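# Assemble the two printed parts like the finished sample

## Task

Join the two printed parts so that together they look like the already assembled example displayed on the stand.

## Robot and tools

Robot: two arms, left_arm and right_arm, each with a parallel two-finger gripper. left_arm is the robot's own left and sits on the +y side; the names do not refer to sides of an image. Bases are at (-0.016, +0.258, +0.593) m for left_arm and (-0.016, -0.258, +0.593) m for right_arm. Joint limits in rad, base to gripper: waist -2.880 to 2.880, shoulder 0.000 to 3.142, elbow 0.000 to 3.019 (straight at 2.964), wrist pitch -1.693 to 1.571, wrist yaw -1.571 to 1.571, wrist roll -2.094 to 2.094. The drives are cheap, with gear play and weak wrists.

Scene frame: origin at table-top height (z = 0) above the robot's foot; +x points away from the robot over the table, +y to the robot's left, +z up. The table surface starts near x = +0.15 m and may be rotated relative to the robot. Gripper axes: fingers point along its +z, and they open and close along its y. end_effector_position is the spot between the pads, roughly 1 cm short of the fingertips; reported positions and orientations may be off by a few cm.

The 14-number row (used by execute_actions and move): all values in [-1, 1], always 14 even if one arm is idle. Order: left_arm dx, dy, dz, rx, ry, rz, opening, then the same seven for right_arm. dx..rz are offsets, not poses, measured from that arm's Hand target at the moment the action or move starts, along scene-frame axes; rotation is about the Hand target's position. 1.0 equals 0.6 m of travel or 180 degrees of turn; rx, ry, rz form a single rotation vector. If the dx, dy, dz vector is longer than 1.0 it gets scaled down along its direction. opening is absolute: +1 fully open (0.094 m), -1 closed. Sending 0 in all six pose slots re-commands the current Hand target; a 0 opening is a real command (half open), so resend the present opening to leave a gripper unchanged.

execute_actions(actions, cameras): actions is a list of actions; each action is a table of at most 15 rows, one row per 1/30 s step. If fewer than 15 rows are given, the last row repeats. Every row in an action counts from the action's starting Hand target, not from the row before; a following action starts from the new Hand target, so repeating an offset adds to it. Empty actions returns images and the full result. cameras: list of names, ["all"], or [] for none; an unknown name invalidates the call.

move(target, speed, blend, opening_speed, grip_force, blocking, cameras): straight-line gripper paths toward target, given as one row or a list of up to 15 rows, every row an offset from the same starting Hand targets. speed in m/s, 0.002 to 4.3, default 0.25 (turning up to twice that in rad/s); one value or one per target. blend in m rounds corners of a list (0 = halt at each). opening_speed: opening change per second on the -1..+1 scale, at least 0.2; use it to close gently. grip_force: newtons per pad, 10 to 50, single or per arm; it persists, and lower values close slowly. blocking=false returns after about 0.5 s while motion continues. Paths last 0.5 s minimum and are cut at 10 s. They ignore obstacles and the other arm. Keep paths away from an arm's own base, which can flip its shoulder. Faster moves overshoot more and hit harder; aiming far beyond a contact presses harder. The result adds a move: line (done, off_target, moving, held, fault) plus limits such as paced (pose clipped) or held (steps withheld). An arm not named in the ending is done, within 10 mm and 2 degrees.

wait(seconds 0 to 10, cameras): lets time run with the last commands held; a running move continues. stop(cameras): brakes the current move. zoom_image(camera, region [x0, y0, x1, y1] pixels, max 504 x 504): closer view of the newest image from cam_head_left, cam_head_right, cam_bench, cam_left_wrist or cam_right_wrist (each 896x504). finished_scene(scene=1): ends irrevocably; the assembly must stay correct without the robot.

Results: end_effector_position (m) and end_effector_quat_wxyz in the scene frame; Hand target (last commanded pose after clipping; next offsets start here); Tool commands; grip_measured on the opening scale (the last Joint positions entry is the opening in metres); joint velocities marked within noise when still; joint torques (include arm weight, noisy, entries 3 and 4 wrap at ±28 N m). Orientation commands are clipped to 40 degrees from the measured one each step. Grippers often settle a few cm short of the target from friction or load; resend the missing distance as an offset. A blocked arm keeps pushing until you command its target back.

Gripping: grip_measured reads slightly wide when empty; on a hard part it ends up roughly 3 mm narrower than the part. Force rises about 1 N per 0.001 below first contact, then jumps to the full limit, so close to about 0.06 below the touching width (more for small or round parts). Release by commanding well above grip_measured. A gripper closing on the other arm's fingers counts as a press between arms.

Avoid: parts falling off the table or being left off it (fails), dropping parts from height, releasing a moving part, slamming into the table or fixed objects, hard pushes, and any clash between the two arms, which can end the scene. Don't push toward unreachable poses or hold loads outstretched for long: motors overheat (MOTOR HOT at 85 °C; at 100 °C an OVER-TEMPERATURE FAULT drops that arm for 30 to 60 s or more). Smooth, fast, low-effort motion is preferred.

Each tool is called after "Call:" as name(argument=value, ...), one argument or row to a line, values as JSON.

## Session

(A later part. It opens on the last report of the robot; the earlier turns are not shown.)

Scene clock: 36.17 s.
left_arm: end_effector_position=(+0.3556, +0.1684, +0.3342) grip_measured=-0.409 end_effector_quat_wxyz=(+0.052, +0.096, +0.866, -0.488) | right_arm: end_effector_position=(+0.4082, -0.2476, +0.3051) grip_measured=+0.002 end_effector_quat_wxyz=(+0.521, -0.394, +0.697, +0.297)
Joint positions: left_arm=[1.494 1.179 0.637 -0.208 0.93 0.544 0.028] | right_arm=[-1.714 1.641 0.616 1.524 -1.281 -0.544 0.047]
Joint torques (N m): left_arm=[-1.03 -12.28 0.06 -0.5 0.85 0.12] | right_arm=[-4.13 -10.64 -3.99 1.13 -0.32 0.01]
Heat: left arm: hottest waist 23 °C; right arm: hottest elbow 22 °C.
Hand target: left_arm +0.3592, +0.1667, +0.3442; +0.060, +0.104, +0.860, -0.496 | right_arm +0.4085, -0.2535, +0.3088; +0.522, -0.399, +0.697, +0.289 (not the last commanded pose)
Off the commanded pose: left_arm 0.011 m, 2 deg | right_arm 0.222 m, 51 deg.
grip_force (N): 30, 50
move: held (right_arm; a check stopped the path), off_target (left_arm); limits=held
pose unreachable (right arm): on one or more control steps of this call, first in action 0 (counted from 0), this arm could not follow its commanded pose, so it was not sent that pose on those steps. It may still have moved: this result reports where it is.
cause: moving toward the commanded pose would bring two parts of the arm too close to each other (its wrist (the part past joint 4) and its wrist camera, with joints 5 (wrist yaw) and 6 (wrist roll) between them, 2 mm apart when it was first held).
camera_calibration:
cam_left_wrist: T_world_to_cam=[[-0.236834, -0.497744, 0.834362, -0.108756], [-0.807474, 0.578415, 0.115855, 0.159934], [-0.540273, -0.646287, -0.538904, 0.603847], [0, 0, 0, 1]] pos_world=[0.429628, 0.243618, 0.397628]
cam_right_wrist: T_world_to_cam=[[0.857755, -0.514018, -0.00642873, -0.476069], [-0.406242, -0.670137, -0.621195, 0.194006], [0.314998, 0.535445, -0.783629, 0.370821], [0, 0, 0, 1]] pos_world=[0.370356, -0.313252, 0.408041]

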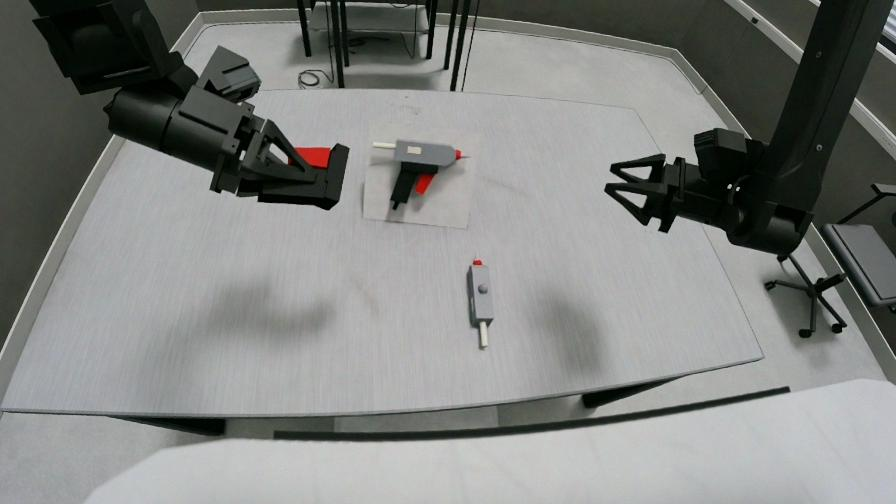

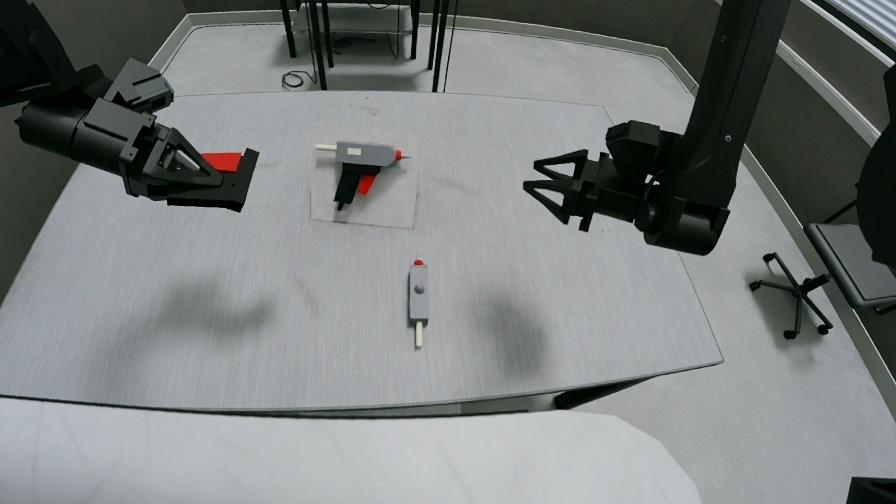

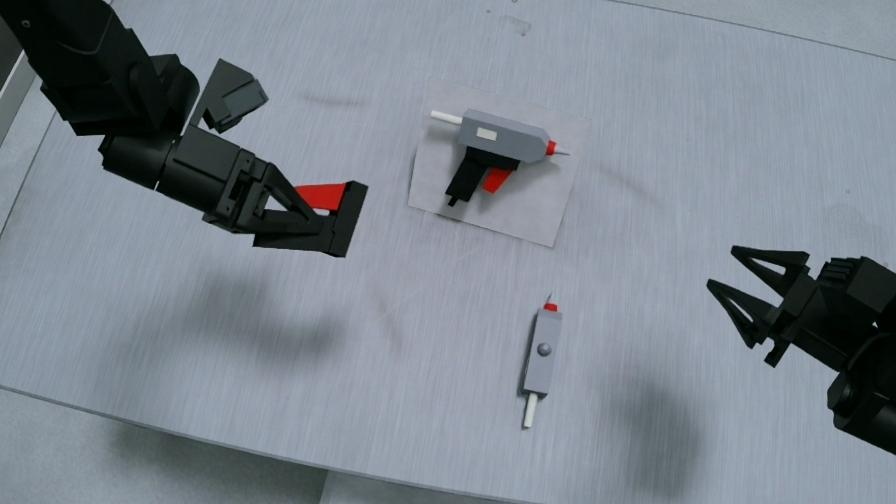

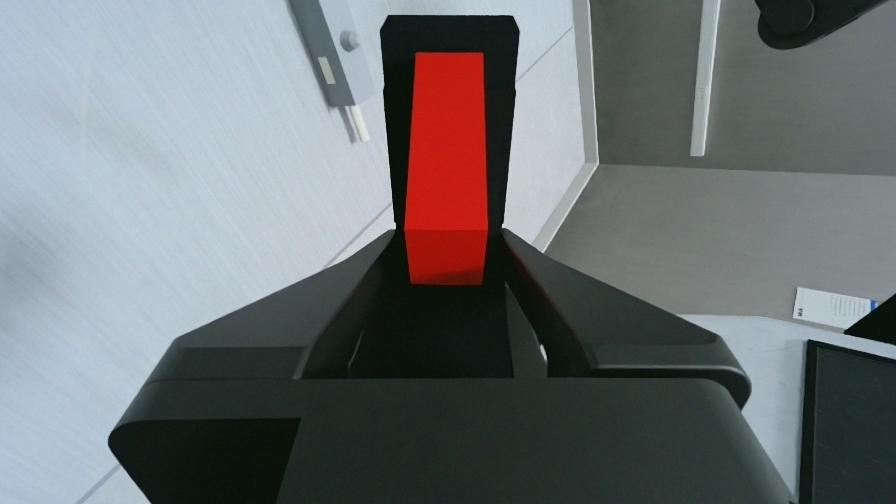

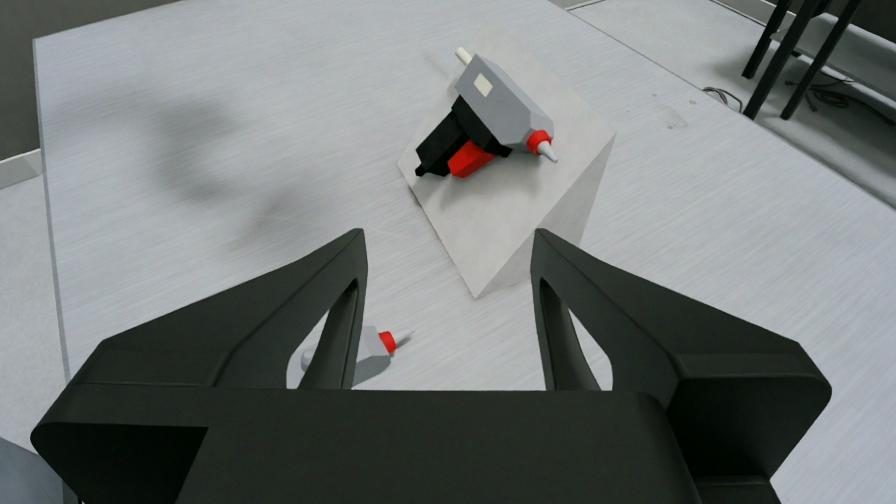

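Call:
move(
  target=[0,0,0,0,0,0,-0.6,-0.167,0.342,-0.03,0,0,0,0],
  speed=0.2,
  cameras=["cam_right_wrist","cam_bench"],
)

Scene clock: 38.70 s.
left_arm: end_effector_position=(+0.3556, +0.1684, +0.3342) grip_measured=-0.409 end_effector_quat_wxyz=(+0.052, +0.096, +0.866, -0.488) | right_arm: end_effector_position=(+0.3133, -0.0490, +0.2803) grip_measured=+0.002 end_effector_quat_wxyz=(+0.494, -0.408, +0.704, +0.307)
Joint positions: left_arm=[1.494 1.179 0.637 -0.208 0.93 0.544 0.028] | right_arm=[-1.229 1.939 0.521 1.527 -0.812 -0.93 0.047]
Joint torques (N m): left_arm=[-1.08 -11.81 -0.1 -0.51 0.85 0.09] | right_arm=[1.67 -7.53 -8.21 1.78 -0.34 -0.17]
Heat: left arm: hottest waist 23 °C; right arm: hottest elbow 22 °C.
Hand target: left_arm +0.3592, +0.1667, +0.3442; +0.060, +0.104, +0.860, -0.496 | right_arm +0.3083, -0.0483, +0.2908; +0.522, -0.399, +0.697, +0.289
Off the commanded pose: left_arm 0.011 m, 2 deg | right_arm 0.012 m, 4 deg.
joint sent to its limit (right arm) — joint 4 (wrist pitch), upper limit. The joint targets are off in position and orientation.
grip_force (N): 30, 50
move: off_target (left_arm, right_arm)
camera_calibration:
cam_right_wrist: T_world_to_cam=[[0.876288, -0.480668, -0.0328322, -0.289483], [-0.406778, -0.701621, -0.585029, 0.261701], [0.258169, 0.526009, -0.810347, 0.299758], [0, 0, 0, 1]] pos_world=[0.282736, -0.113206, 0.386506]
Images, in order (width x height): cam_bench 896x504, cam_right_wrist 896x504.

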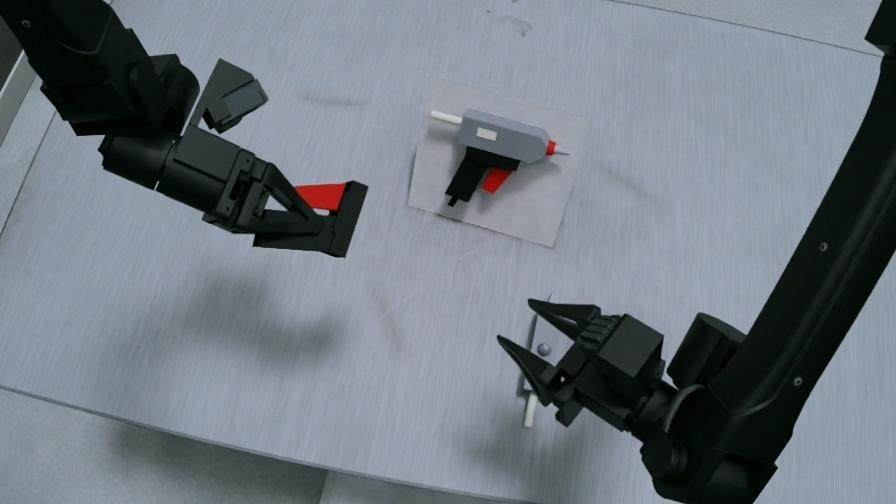

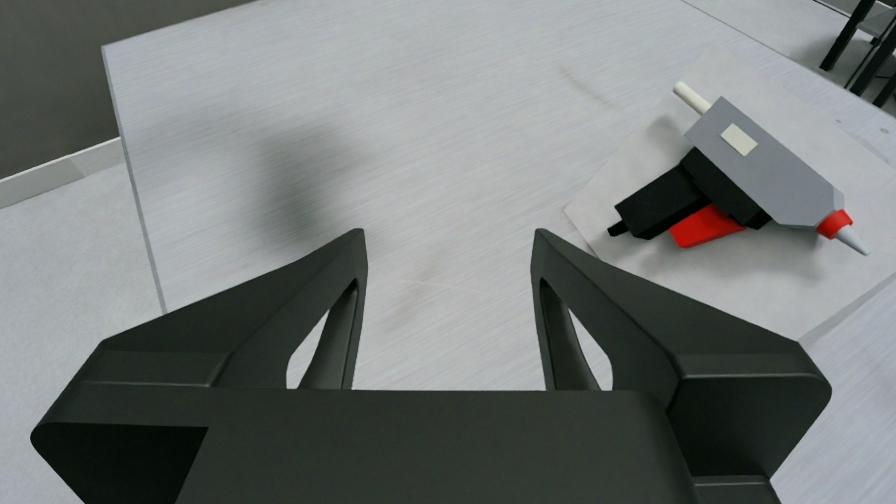

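Call:
move(
  target=[0.025,-0.09,-0.19,-0.19,0,0,-0.6,0,0,0,0,0,0,0],
  speed=0.12,
  cameras=["all"],
)

Scene clock: 42.57 s.
left_arm: end_effector_position=(+0.3695, +0.1322, +0.2424) grip_measured=-0.409 end_effector_quat_wxyz=(+0.073, +0.068, +0.736, -0.669) | right_arm: end_effector_position=(+0.3133, -0.0490, +0.2803) grip_measured=+0.002 end_effector_quat_wxyz=(+0.494, -0.408, +0.704, +0.307)
Joint positions: left_arm=[1.49 1.728 1.074 -0.617 1.332 1.004 0.028] | right_arm=[-1.229 1.939 0.521 1.527 -0.812 -0.93 0.047]
Joint torques (N m): left_arm=[-2.32 -13.33 -1.99 -0.24 0.35 -0.07] | right_arm=[1.67 -7.59 -8.2 1.77 -0.34 -0.2]
Heat: left arm: hottest waist 23 °C; right arm: hottest elbow 22 °C.
Hand target: left_arm +0.3716, +0.1299, +0.2508; +0.076, +0.070, +0.733, -0.672 (not the last commanded pose) | right_arm +0.3083, -0.0483, +0.2908; +0.522, -0.399, +0.697, +0.289
Off the commanded pose: left_arm 0.023 m, 10 deg | right_arm 0.012 m, 4 deg.
joint sent to its limit (right arm) — joint 4 (wrist pitch), upper limit. The joint targets are off in position and orientation.
grip_force (N): 30, 50
move: held (left_arm; a check stopped the path), off_target (right_arm); limits=held
pose unreachable (left arm): on one or more control steps of this call, first in action 0 (counted from 0), this arm could not follow its commanded pose, so it was not sent that pose on those steps. It may still have moved: this result reports where it is.
cause: moving toward the commanded pose would bring two parts of the arm too close to each other (its wrist (the part past joint 4) and its wrist camera, with joints 5 (wrist yaw) and 6 (wrist roll) between them, 1 mm apart when it was first held).
camera_calibration:
cam_left_wrist: T_world_to_cam=[[-0.218762, -0.0890935, 0.971702, -0.140938], [-0.822035, 0.553366, -0.13433, 0.272114], [-0.525739, -0.828159, -0.194293, 0.473787], [0, 0, 0, 1]] pos_world=[0.441943, 0.229236, 0.265557]
cam_right_wrist: T_world_to_cam=[[0.876288, -0.480668, -0.0328322, -0.289483], [-0.406778, -0.701621, -0.585029, 0.261701], [0.258169, 0.526009, -0.810347, 0.299758], [0, 0, 0, 1]] pos_world=[0.282736, -0.113206, 0.386506]

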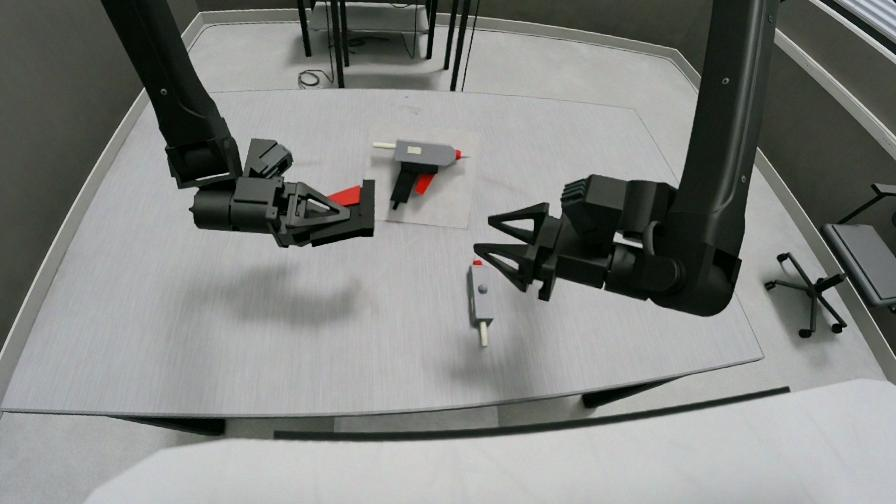

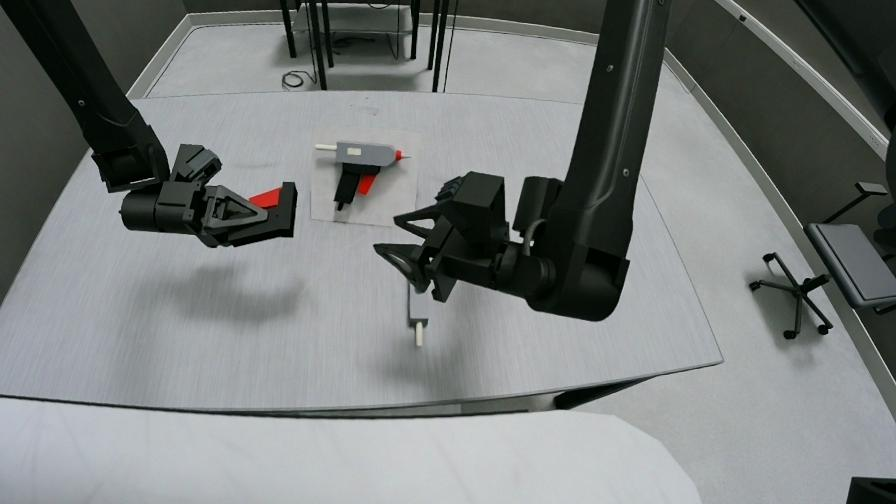

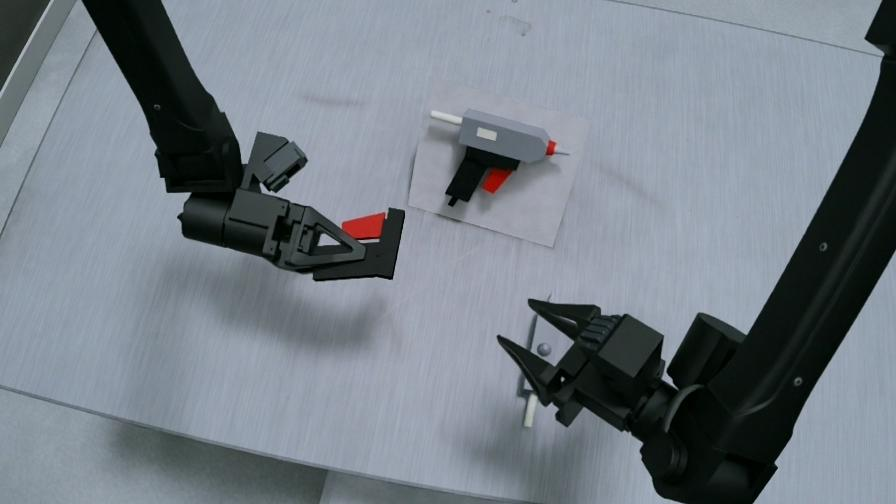

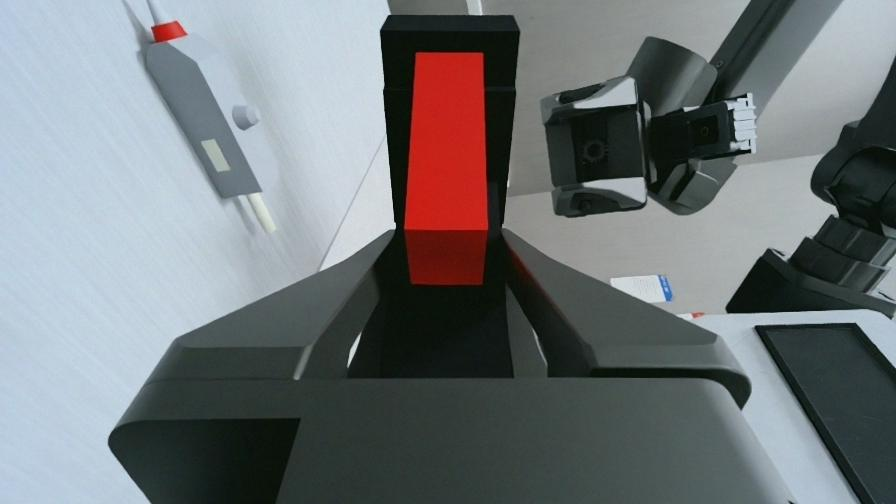

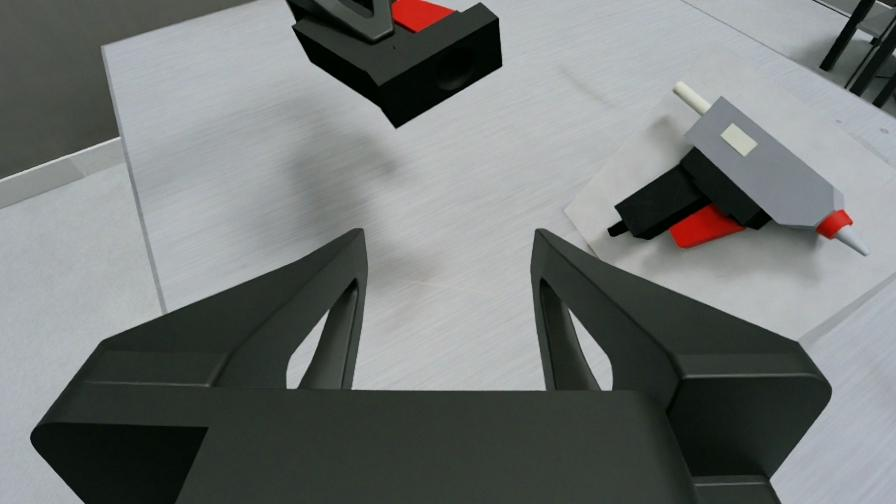

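Call:
zoom_image(
  camera="cam_right_wrist",
  region=[280, 0, 520, 135],
)

Call:
zoom_image(
  camera="cam_left_wrist",
  region=[100, 0, 300, 250],
)

Scaled by 2.100 from the camera's 896x504 image, which has a finer 1280x720 frame.

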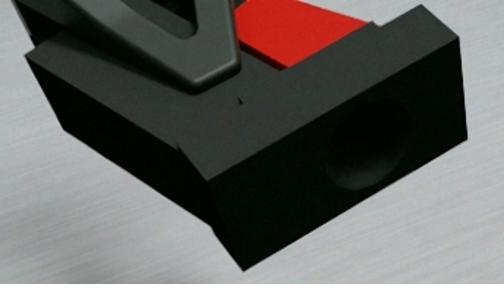

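Scaled by 2.016 from the camera's 896x504 image, which has a finer 1280x720 frame.

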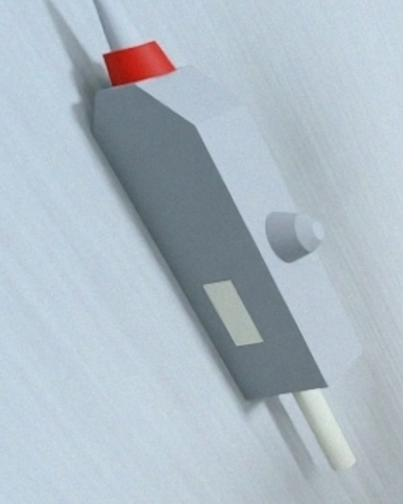

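Call:
move(
  target=[
    [0,0,0,0,0,0,-0.6,0.2,-0.583,0.05,0,0,0,0],
    [0,-0.1,0.05,0.471,0.05,0.046,-0.6,0.2,-0.583,0.05,0,0,0,0],
    [-0.061,-0.233,-0.06,0.471,0.05,0.046,-0.6,0.2,-0.583,0.05,0,0,0,0],
  ],
  speed=0.2,
  cameras=["all"],
)

Scene clock: 48.80 s.
left_arm: end_effector_position=(+0.3695, +0.1322, +0.2424) grip_measured=-0.409 end_effector_quat_wxyz=(+0.073, +0.068, +0.736, -0.669) | right_arm: end_effector_position=(+0.3718, -0.2300, +0.3041) grip_measured=+0.001 end_effector_quat_wxyz=(+0.517, -0.425, +0.686, +0.286)
Joint positions: left_arm=[1.49 1.728 1.074 -0.617 1.332 1.004 0.028] | right_arm=[-1.697 1.667 0.544 1.484 -1.275 -0.737 0.047]
Joint torques (N m): left_arm=[-2.14 -13.33 -2.03 -0.28 0.36 -0.04] | right_arm=[-2.9 -9.35 -5.48 1.06 -0.4 -0.05]
Heat: left arm: hottest waist 23 °C; right arm: hottest elbow 23 °C.
Hand target: left_arm +0.3716, +0.1299, +0.2508; +0.076, +0.070, +0.733, -0.672 (not the last commanded pose) | right_arm +0.3676, -0.2285, +0.3076; +0.516, -0.425, +0.685, +0.288 (not the last commanded pose)
Off the commanded pose: left_arm 0.149 m, 85 deg | right_arm 0.178 m, 3 deg.
grip_force (N): 30, 50
move: held (right_arm; a check stopped the path), off_target (left_arm; braked when a check withheld steps of right_arm); path passed 0 of 3 targets; limits=held
pose unreachable (right arm): on one or more control steps of this call, first in action 0 (counted from 0), this arm could not follow its commanded pose, so it was not sent that pose on those steps. It may still have moved: this result reports where it is.
cause: moving toward the commanded pose would bring two parts of the arm too close to each other (its wrist (the part past joint 4) and its wrist camera, with joints 5 (wrist yaw) and 6 (wrist roll) between them, 2 mm apart when it was first held).
camera_calibration:
cam_left_wrist: T_world_to_cam=[[-0.218762, -0.0890935, 0.971702, -0.140938], [-0.822035, 0.553366, -0.13433, 0.272114], [-0.525739, -0.828159, -0.194293, 0.473787], [0, 0, 0, 1]] pos_world=[0.441943, 0.229236, 0.265557]
cam_right_wrist: T_world_to_cam=[[0.878333, -0.476183, 0.0422014, -0.449544], [-0.357497, -0.712881, -0.603321, 0.156946], [0.317376, 0.51483, -0.796381, 0.370403], [0, 0, 0, 1]] pos_world=[0.3334, -0.292876, 0.408642]

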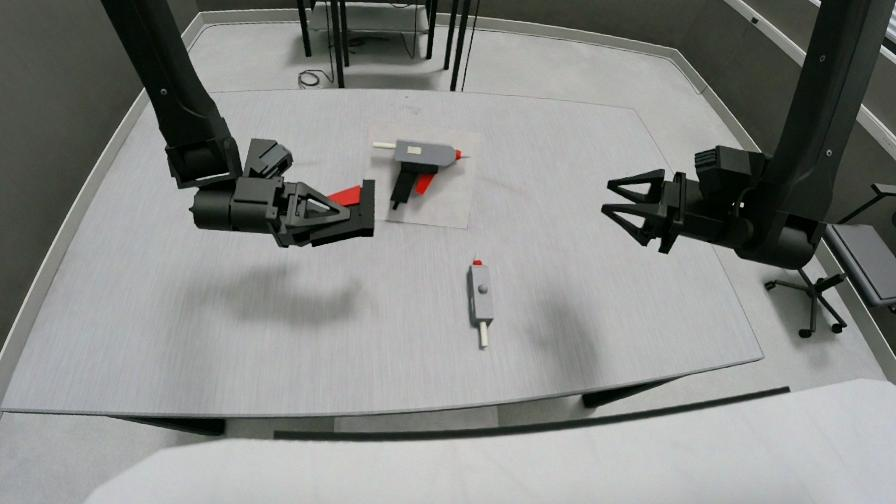

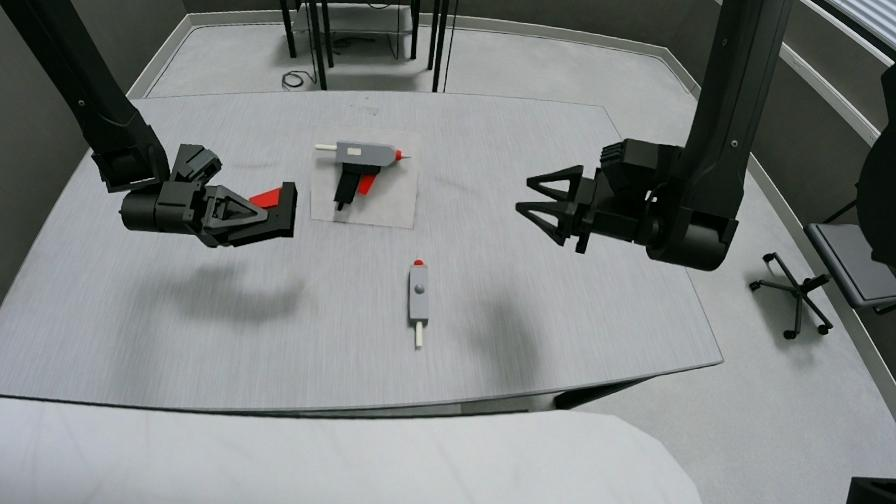

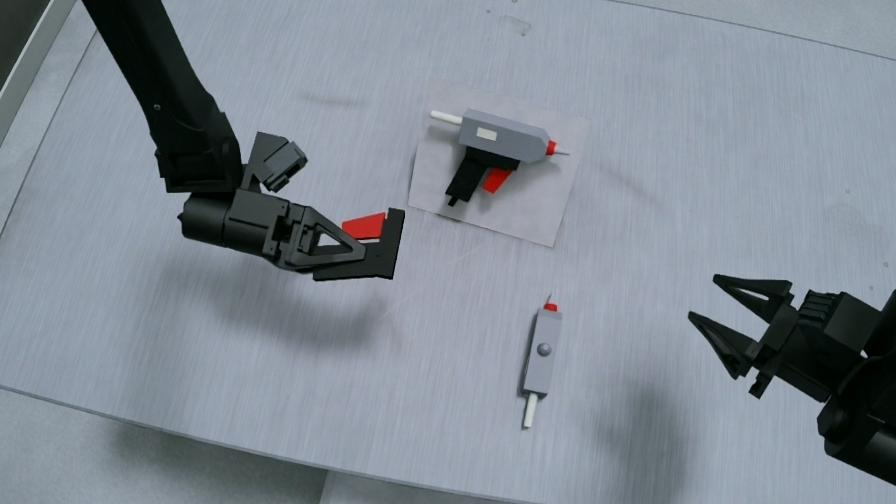

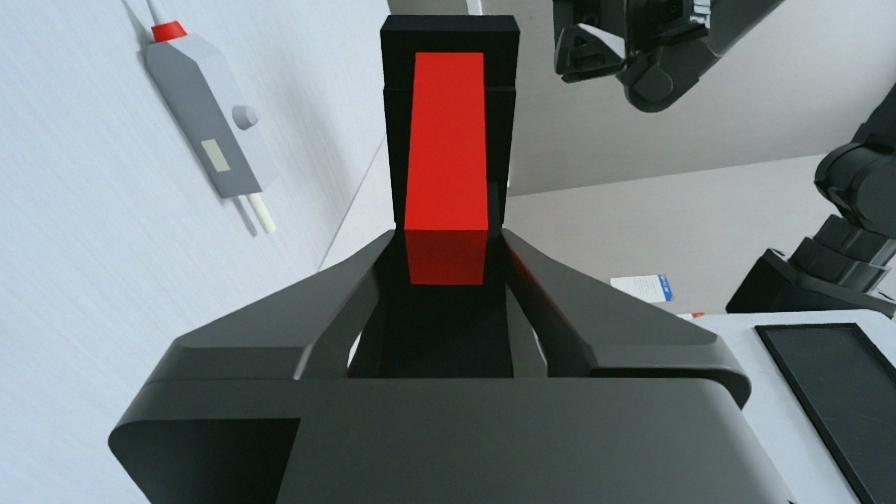

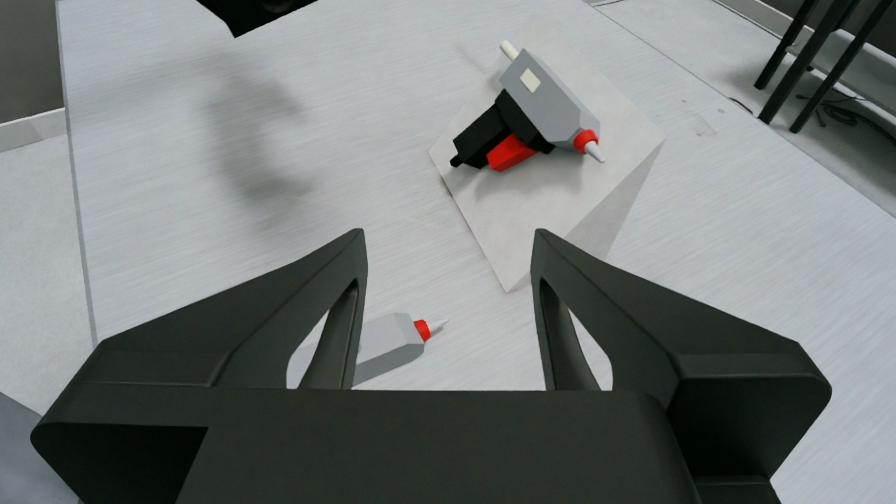

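Call:
move(
  target=[0,0,0,0,0,0,-0.6,0.137,-0.367,0.03,0,0,-0.3,0],
  speed=0.2,
)

Call:
move(
  target=[
    [0,-0.1,0.06,0.471,0.05,0.046,-0.6,0,0,0,0,0,0,0],
    [-0.061,-0.233,-0.06,0.471,0.05,0.046,-0.6,0,0,0,0,0,0,0],
  ],
  speed=0.2,
  cameras=["all"],
)

Scene clock: 52.63 s.
left_arm: end_effector_position=(+0.3695, +0.1322, +0.2424) grip_measured=-0.409 end_effector_quat_wxyz=(+0.073, +0.068, +0.736, -0.669) | right_arm: end_effector_position=(+0.4451, -0.4431, +0.3128) grip_measured=+0.002 end_effector_quat_wxyz=(+0.463, -0.075, +0.883, +0.026)
Joint positions: left_arm=[1.49 1.728 1.074 -0.617 1.332 1.004 0.028] | right_arm=[-1.95 1.515 0.546 1.526 -0.631 -0.038 0.047]
Joint torques (N m): left_arm=[-2.14 -13.45 -2.22 -0.29 0.34 -0.05] | right_arm=[-6.59 -10.81 -2.56 2.18 0.1 0.16]
Heat: left arm: hottest waist 23 °C; right arm: hottest elbow 23 °C.
Hand target: left_arm +0.3716, +0.1299, +0.2508; +0.076, +0.070, +0.733, -0.672 | right_arm +0.4498, -0.4487, +0.3256; +0.591, -0.068, +0.804, +0.022
Off the commanded pose: left_arm 0.009 m, 1 deg | right_arm 0.015 m, 17 deg.
joint sent to its limit (right arm) — joint 4 (wrist pitch), upper limit. The joint targets are off in position and orientation.
grip_force (N): 30, 50
move: off_target (right_arm)

Scene clock: 58.07 s.
left_arm: end_effector_position=(+0.3220, -0.0001, +0.2030) grip_measured=-0.410 end_effector_quat_wxyz=(-0.018, +0.024, +0.999, +0.010) | right_arm: end_effector_position=(+0.4451, -0.4431, +0.3128) grip_measured=+0.002 end_effector_quat_wxyz=(+0.463, -0.075, +0.883, +0.026)
Joint positions: left_arm=[0.766 1.756 0.878 0.194 -0.71 -0.201 0.028] | right_arm=[-1.95 1.515 0.546 1.526 -0.631 -0.038 0.047]
Joint torques (N m): left_arm=[-11.99 -10.52 -0.75 1.17 -0.26 -0.22] | right_arm=[-6.59 -10.87 -2.56 2.19 0.09 0.17]
Heat: left arm: hottest waist 23 °C; right arm: hottest elbow 23 °C.
Hand target: left_arm +0.3350, -0.0099, +0.2148; +0.001, +0.007, +1.000, +0.001 | right_arm +0.4498, -0.4487, +0.3256; +0.591, -0.068, +0.804, +0.022
Off the commanded pose: left_arm 0.020 m, 3 deg | right_arm 0.015 m, 17 deg.
joint sent to its limit (right arm) — joint 4 (wrist pitch), upper limit. The joint targets are off in position and orientation.
grip_force (N): 30, 50
move: off_target (left_arm, right_arm)
camera_calibration:
cam_left_wrist: T_world_to_cam=[[-0.0689949, -0.997549, -0.011652, 0.0264049], [-0.811202, 0.0493002, 0.582685, 0.151846], [-0.580682, 0.0496543, -0.812615, 0.474791], [0, 0, 0, 1]] pos_world=[0.400702, -0.00472128, 0.297652]
cam_right_wrist: T_world_to_cam=[[0.15478, -0.987742, 0.0202343, -0.513442], [-0.927478, -0.152332, -0.341438, 0.456765], [0.340335, 0.0340811, -0.939686, 0.285327], [0, 0, 0, 1]] pos_world=[0.406003, -0.447292, 0.434464]

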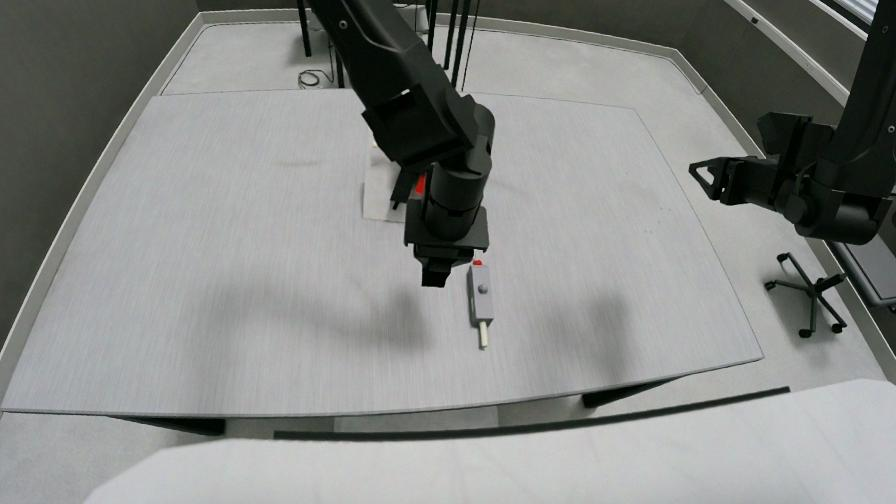

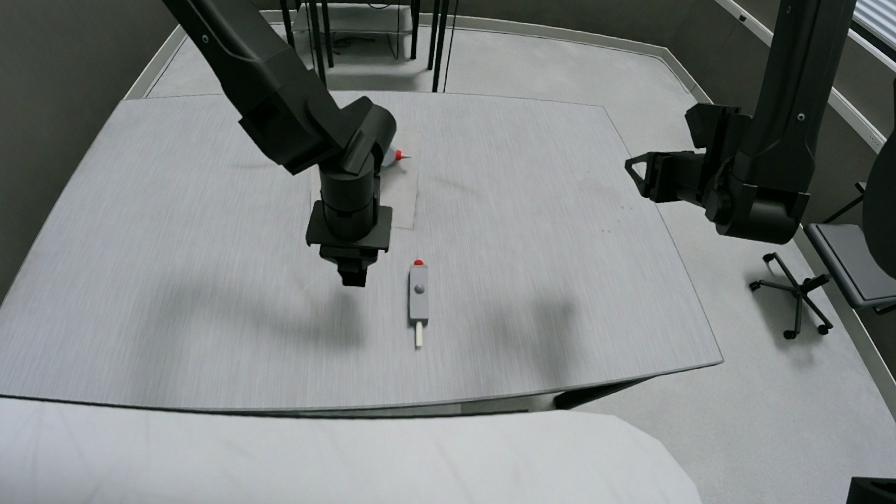

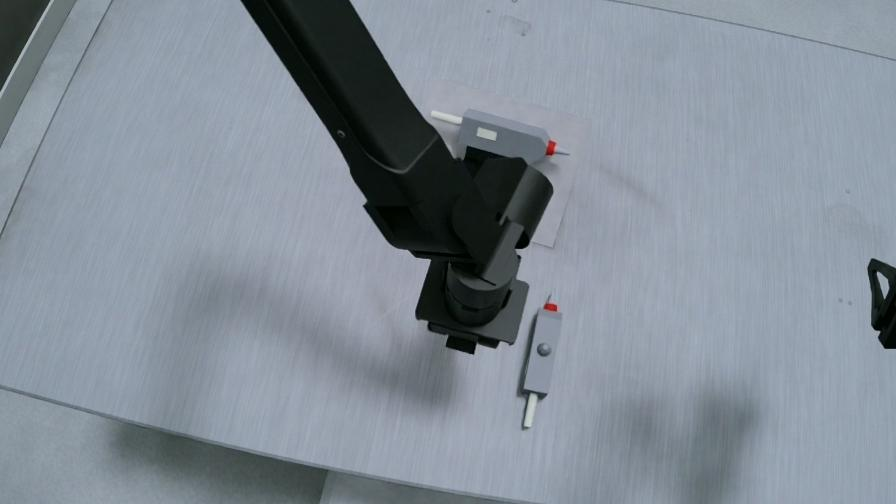

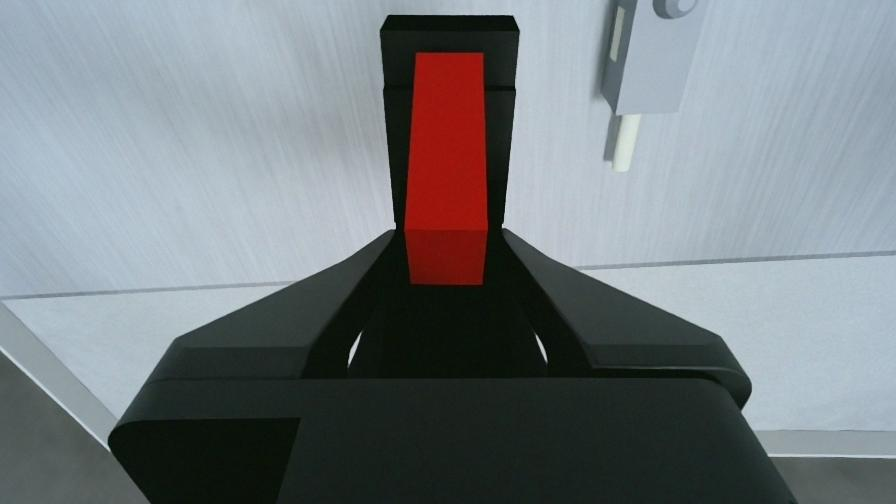

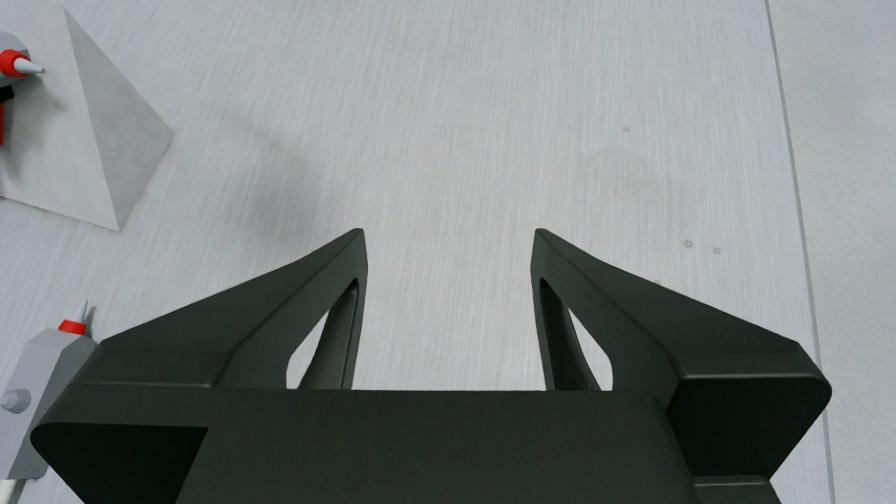

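Call:
move(
  target=[0.067,0,0.02,-0.003,-0.0054,0.011,-0.6,0,0,0,0,0,0,0],
  speed=0.15,
  cameras=["cam_left_wrist"],
)

Call:
zoom_image(
  camera="cam_left_wrist",
  region=[520, 0, 760, 260],
)

Call:
zoom_image(
  camera="cam_left_wrist",
  region=[360, 0, 540, 130],
)

Scene clock: 60.30 s.
left_arm: end_effector_position=(+0.3734, -0.0009, +0.2153) grip_measured=-0.410 end_effector_quat_wxyz=(+0.006, -0.006, +1.000, +0.005) | right_arm: end_effector_position=(+0.4451, -0.4431, +0.3128) grip_measured=+0.002 end_effector_quat_wxyz=(+0.463, -0.075, +0.883, +0.026)
Joint positions: left_arm=[0.766 1.689 0.93 0.139 -0.71 -0.22 0.028] | right_arm=[-1.95 1.515 0.546 1.526 -0.631 -0.038 0.047]
Joint torques (N m): left_arm=[-11.69 -10.99 -0.29 0.02 -0.1 -0.22] | right_arm=[-6.53 -10.81 -2.56 2.19 0.09 0.16]
Heat: left arm: hottest waist 23 °C; right arm: hottest elbow 23 °C.
Hand target: left_arm +0.3752, -0.0099, +0.2268; +0.009, -0.011, +1.000, -0.004 | right_arm +0.4498, -0.4487, +0.3256; +0.591, -0.068, +0.804, +0.022
Off the commanded pose: left_arm 0.015 m, 1 deg | right_arm 0.015 m, 17 deg.
joint sent to its limit (right arm) — joint 4 (wrist pitch), upper limit. The joint targets are off in position and orientation.
grip_force (N): 30, 50
move: off_target (left_arm, right_arm)
camera_calibration:
cam_left_wrist: T_world_to_cam=[[-0.00891763, -0.999955, -0.00322065, 0.00520512], [-0.840111, 0.00574523, 0.542384, 0.205908], [-0.542342, 0.00754248, -0.840124, 0.506304], [0, 0, 0, 1]] pos_world=[0.447621, 0.00020311, 0.313694]
Images, in order (width x height): cam_left_wrist 896x504.

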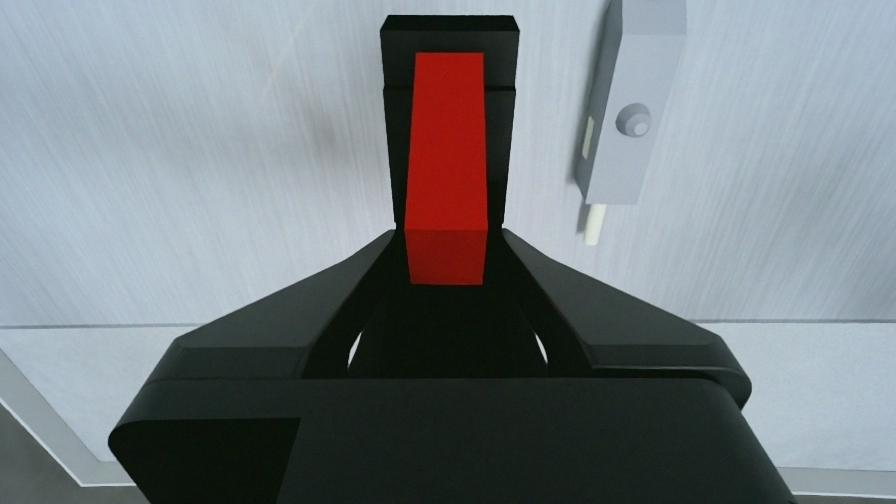

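Scaled by 1.938 from the camera's 896x504 image, which has a finer 1280x720 frame.

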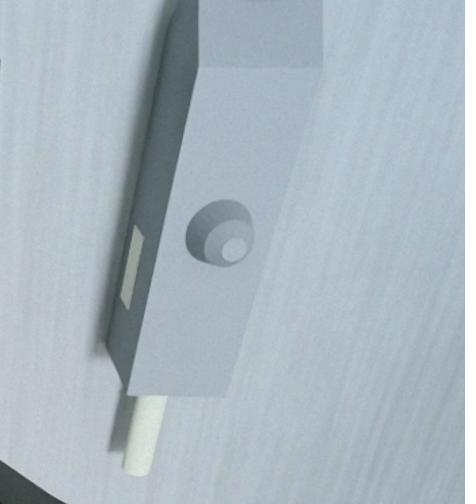

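Scaled by 2.800 from the camera's 896x504 image, which has a finer 1280x720 frame.

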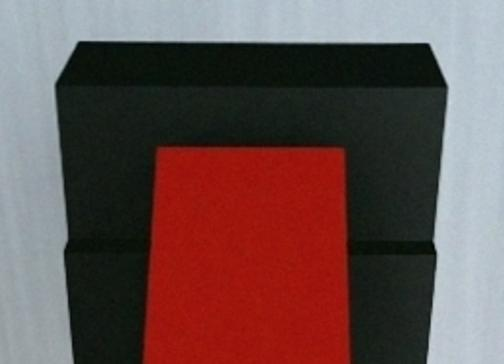

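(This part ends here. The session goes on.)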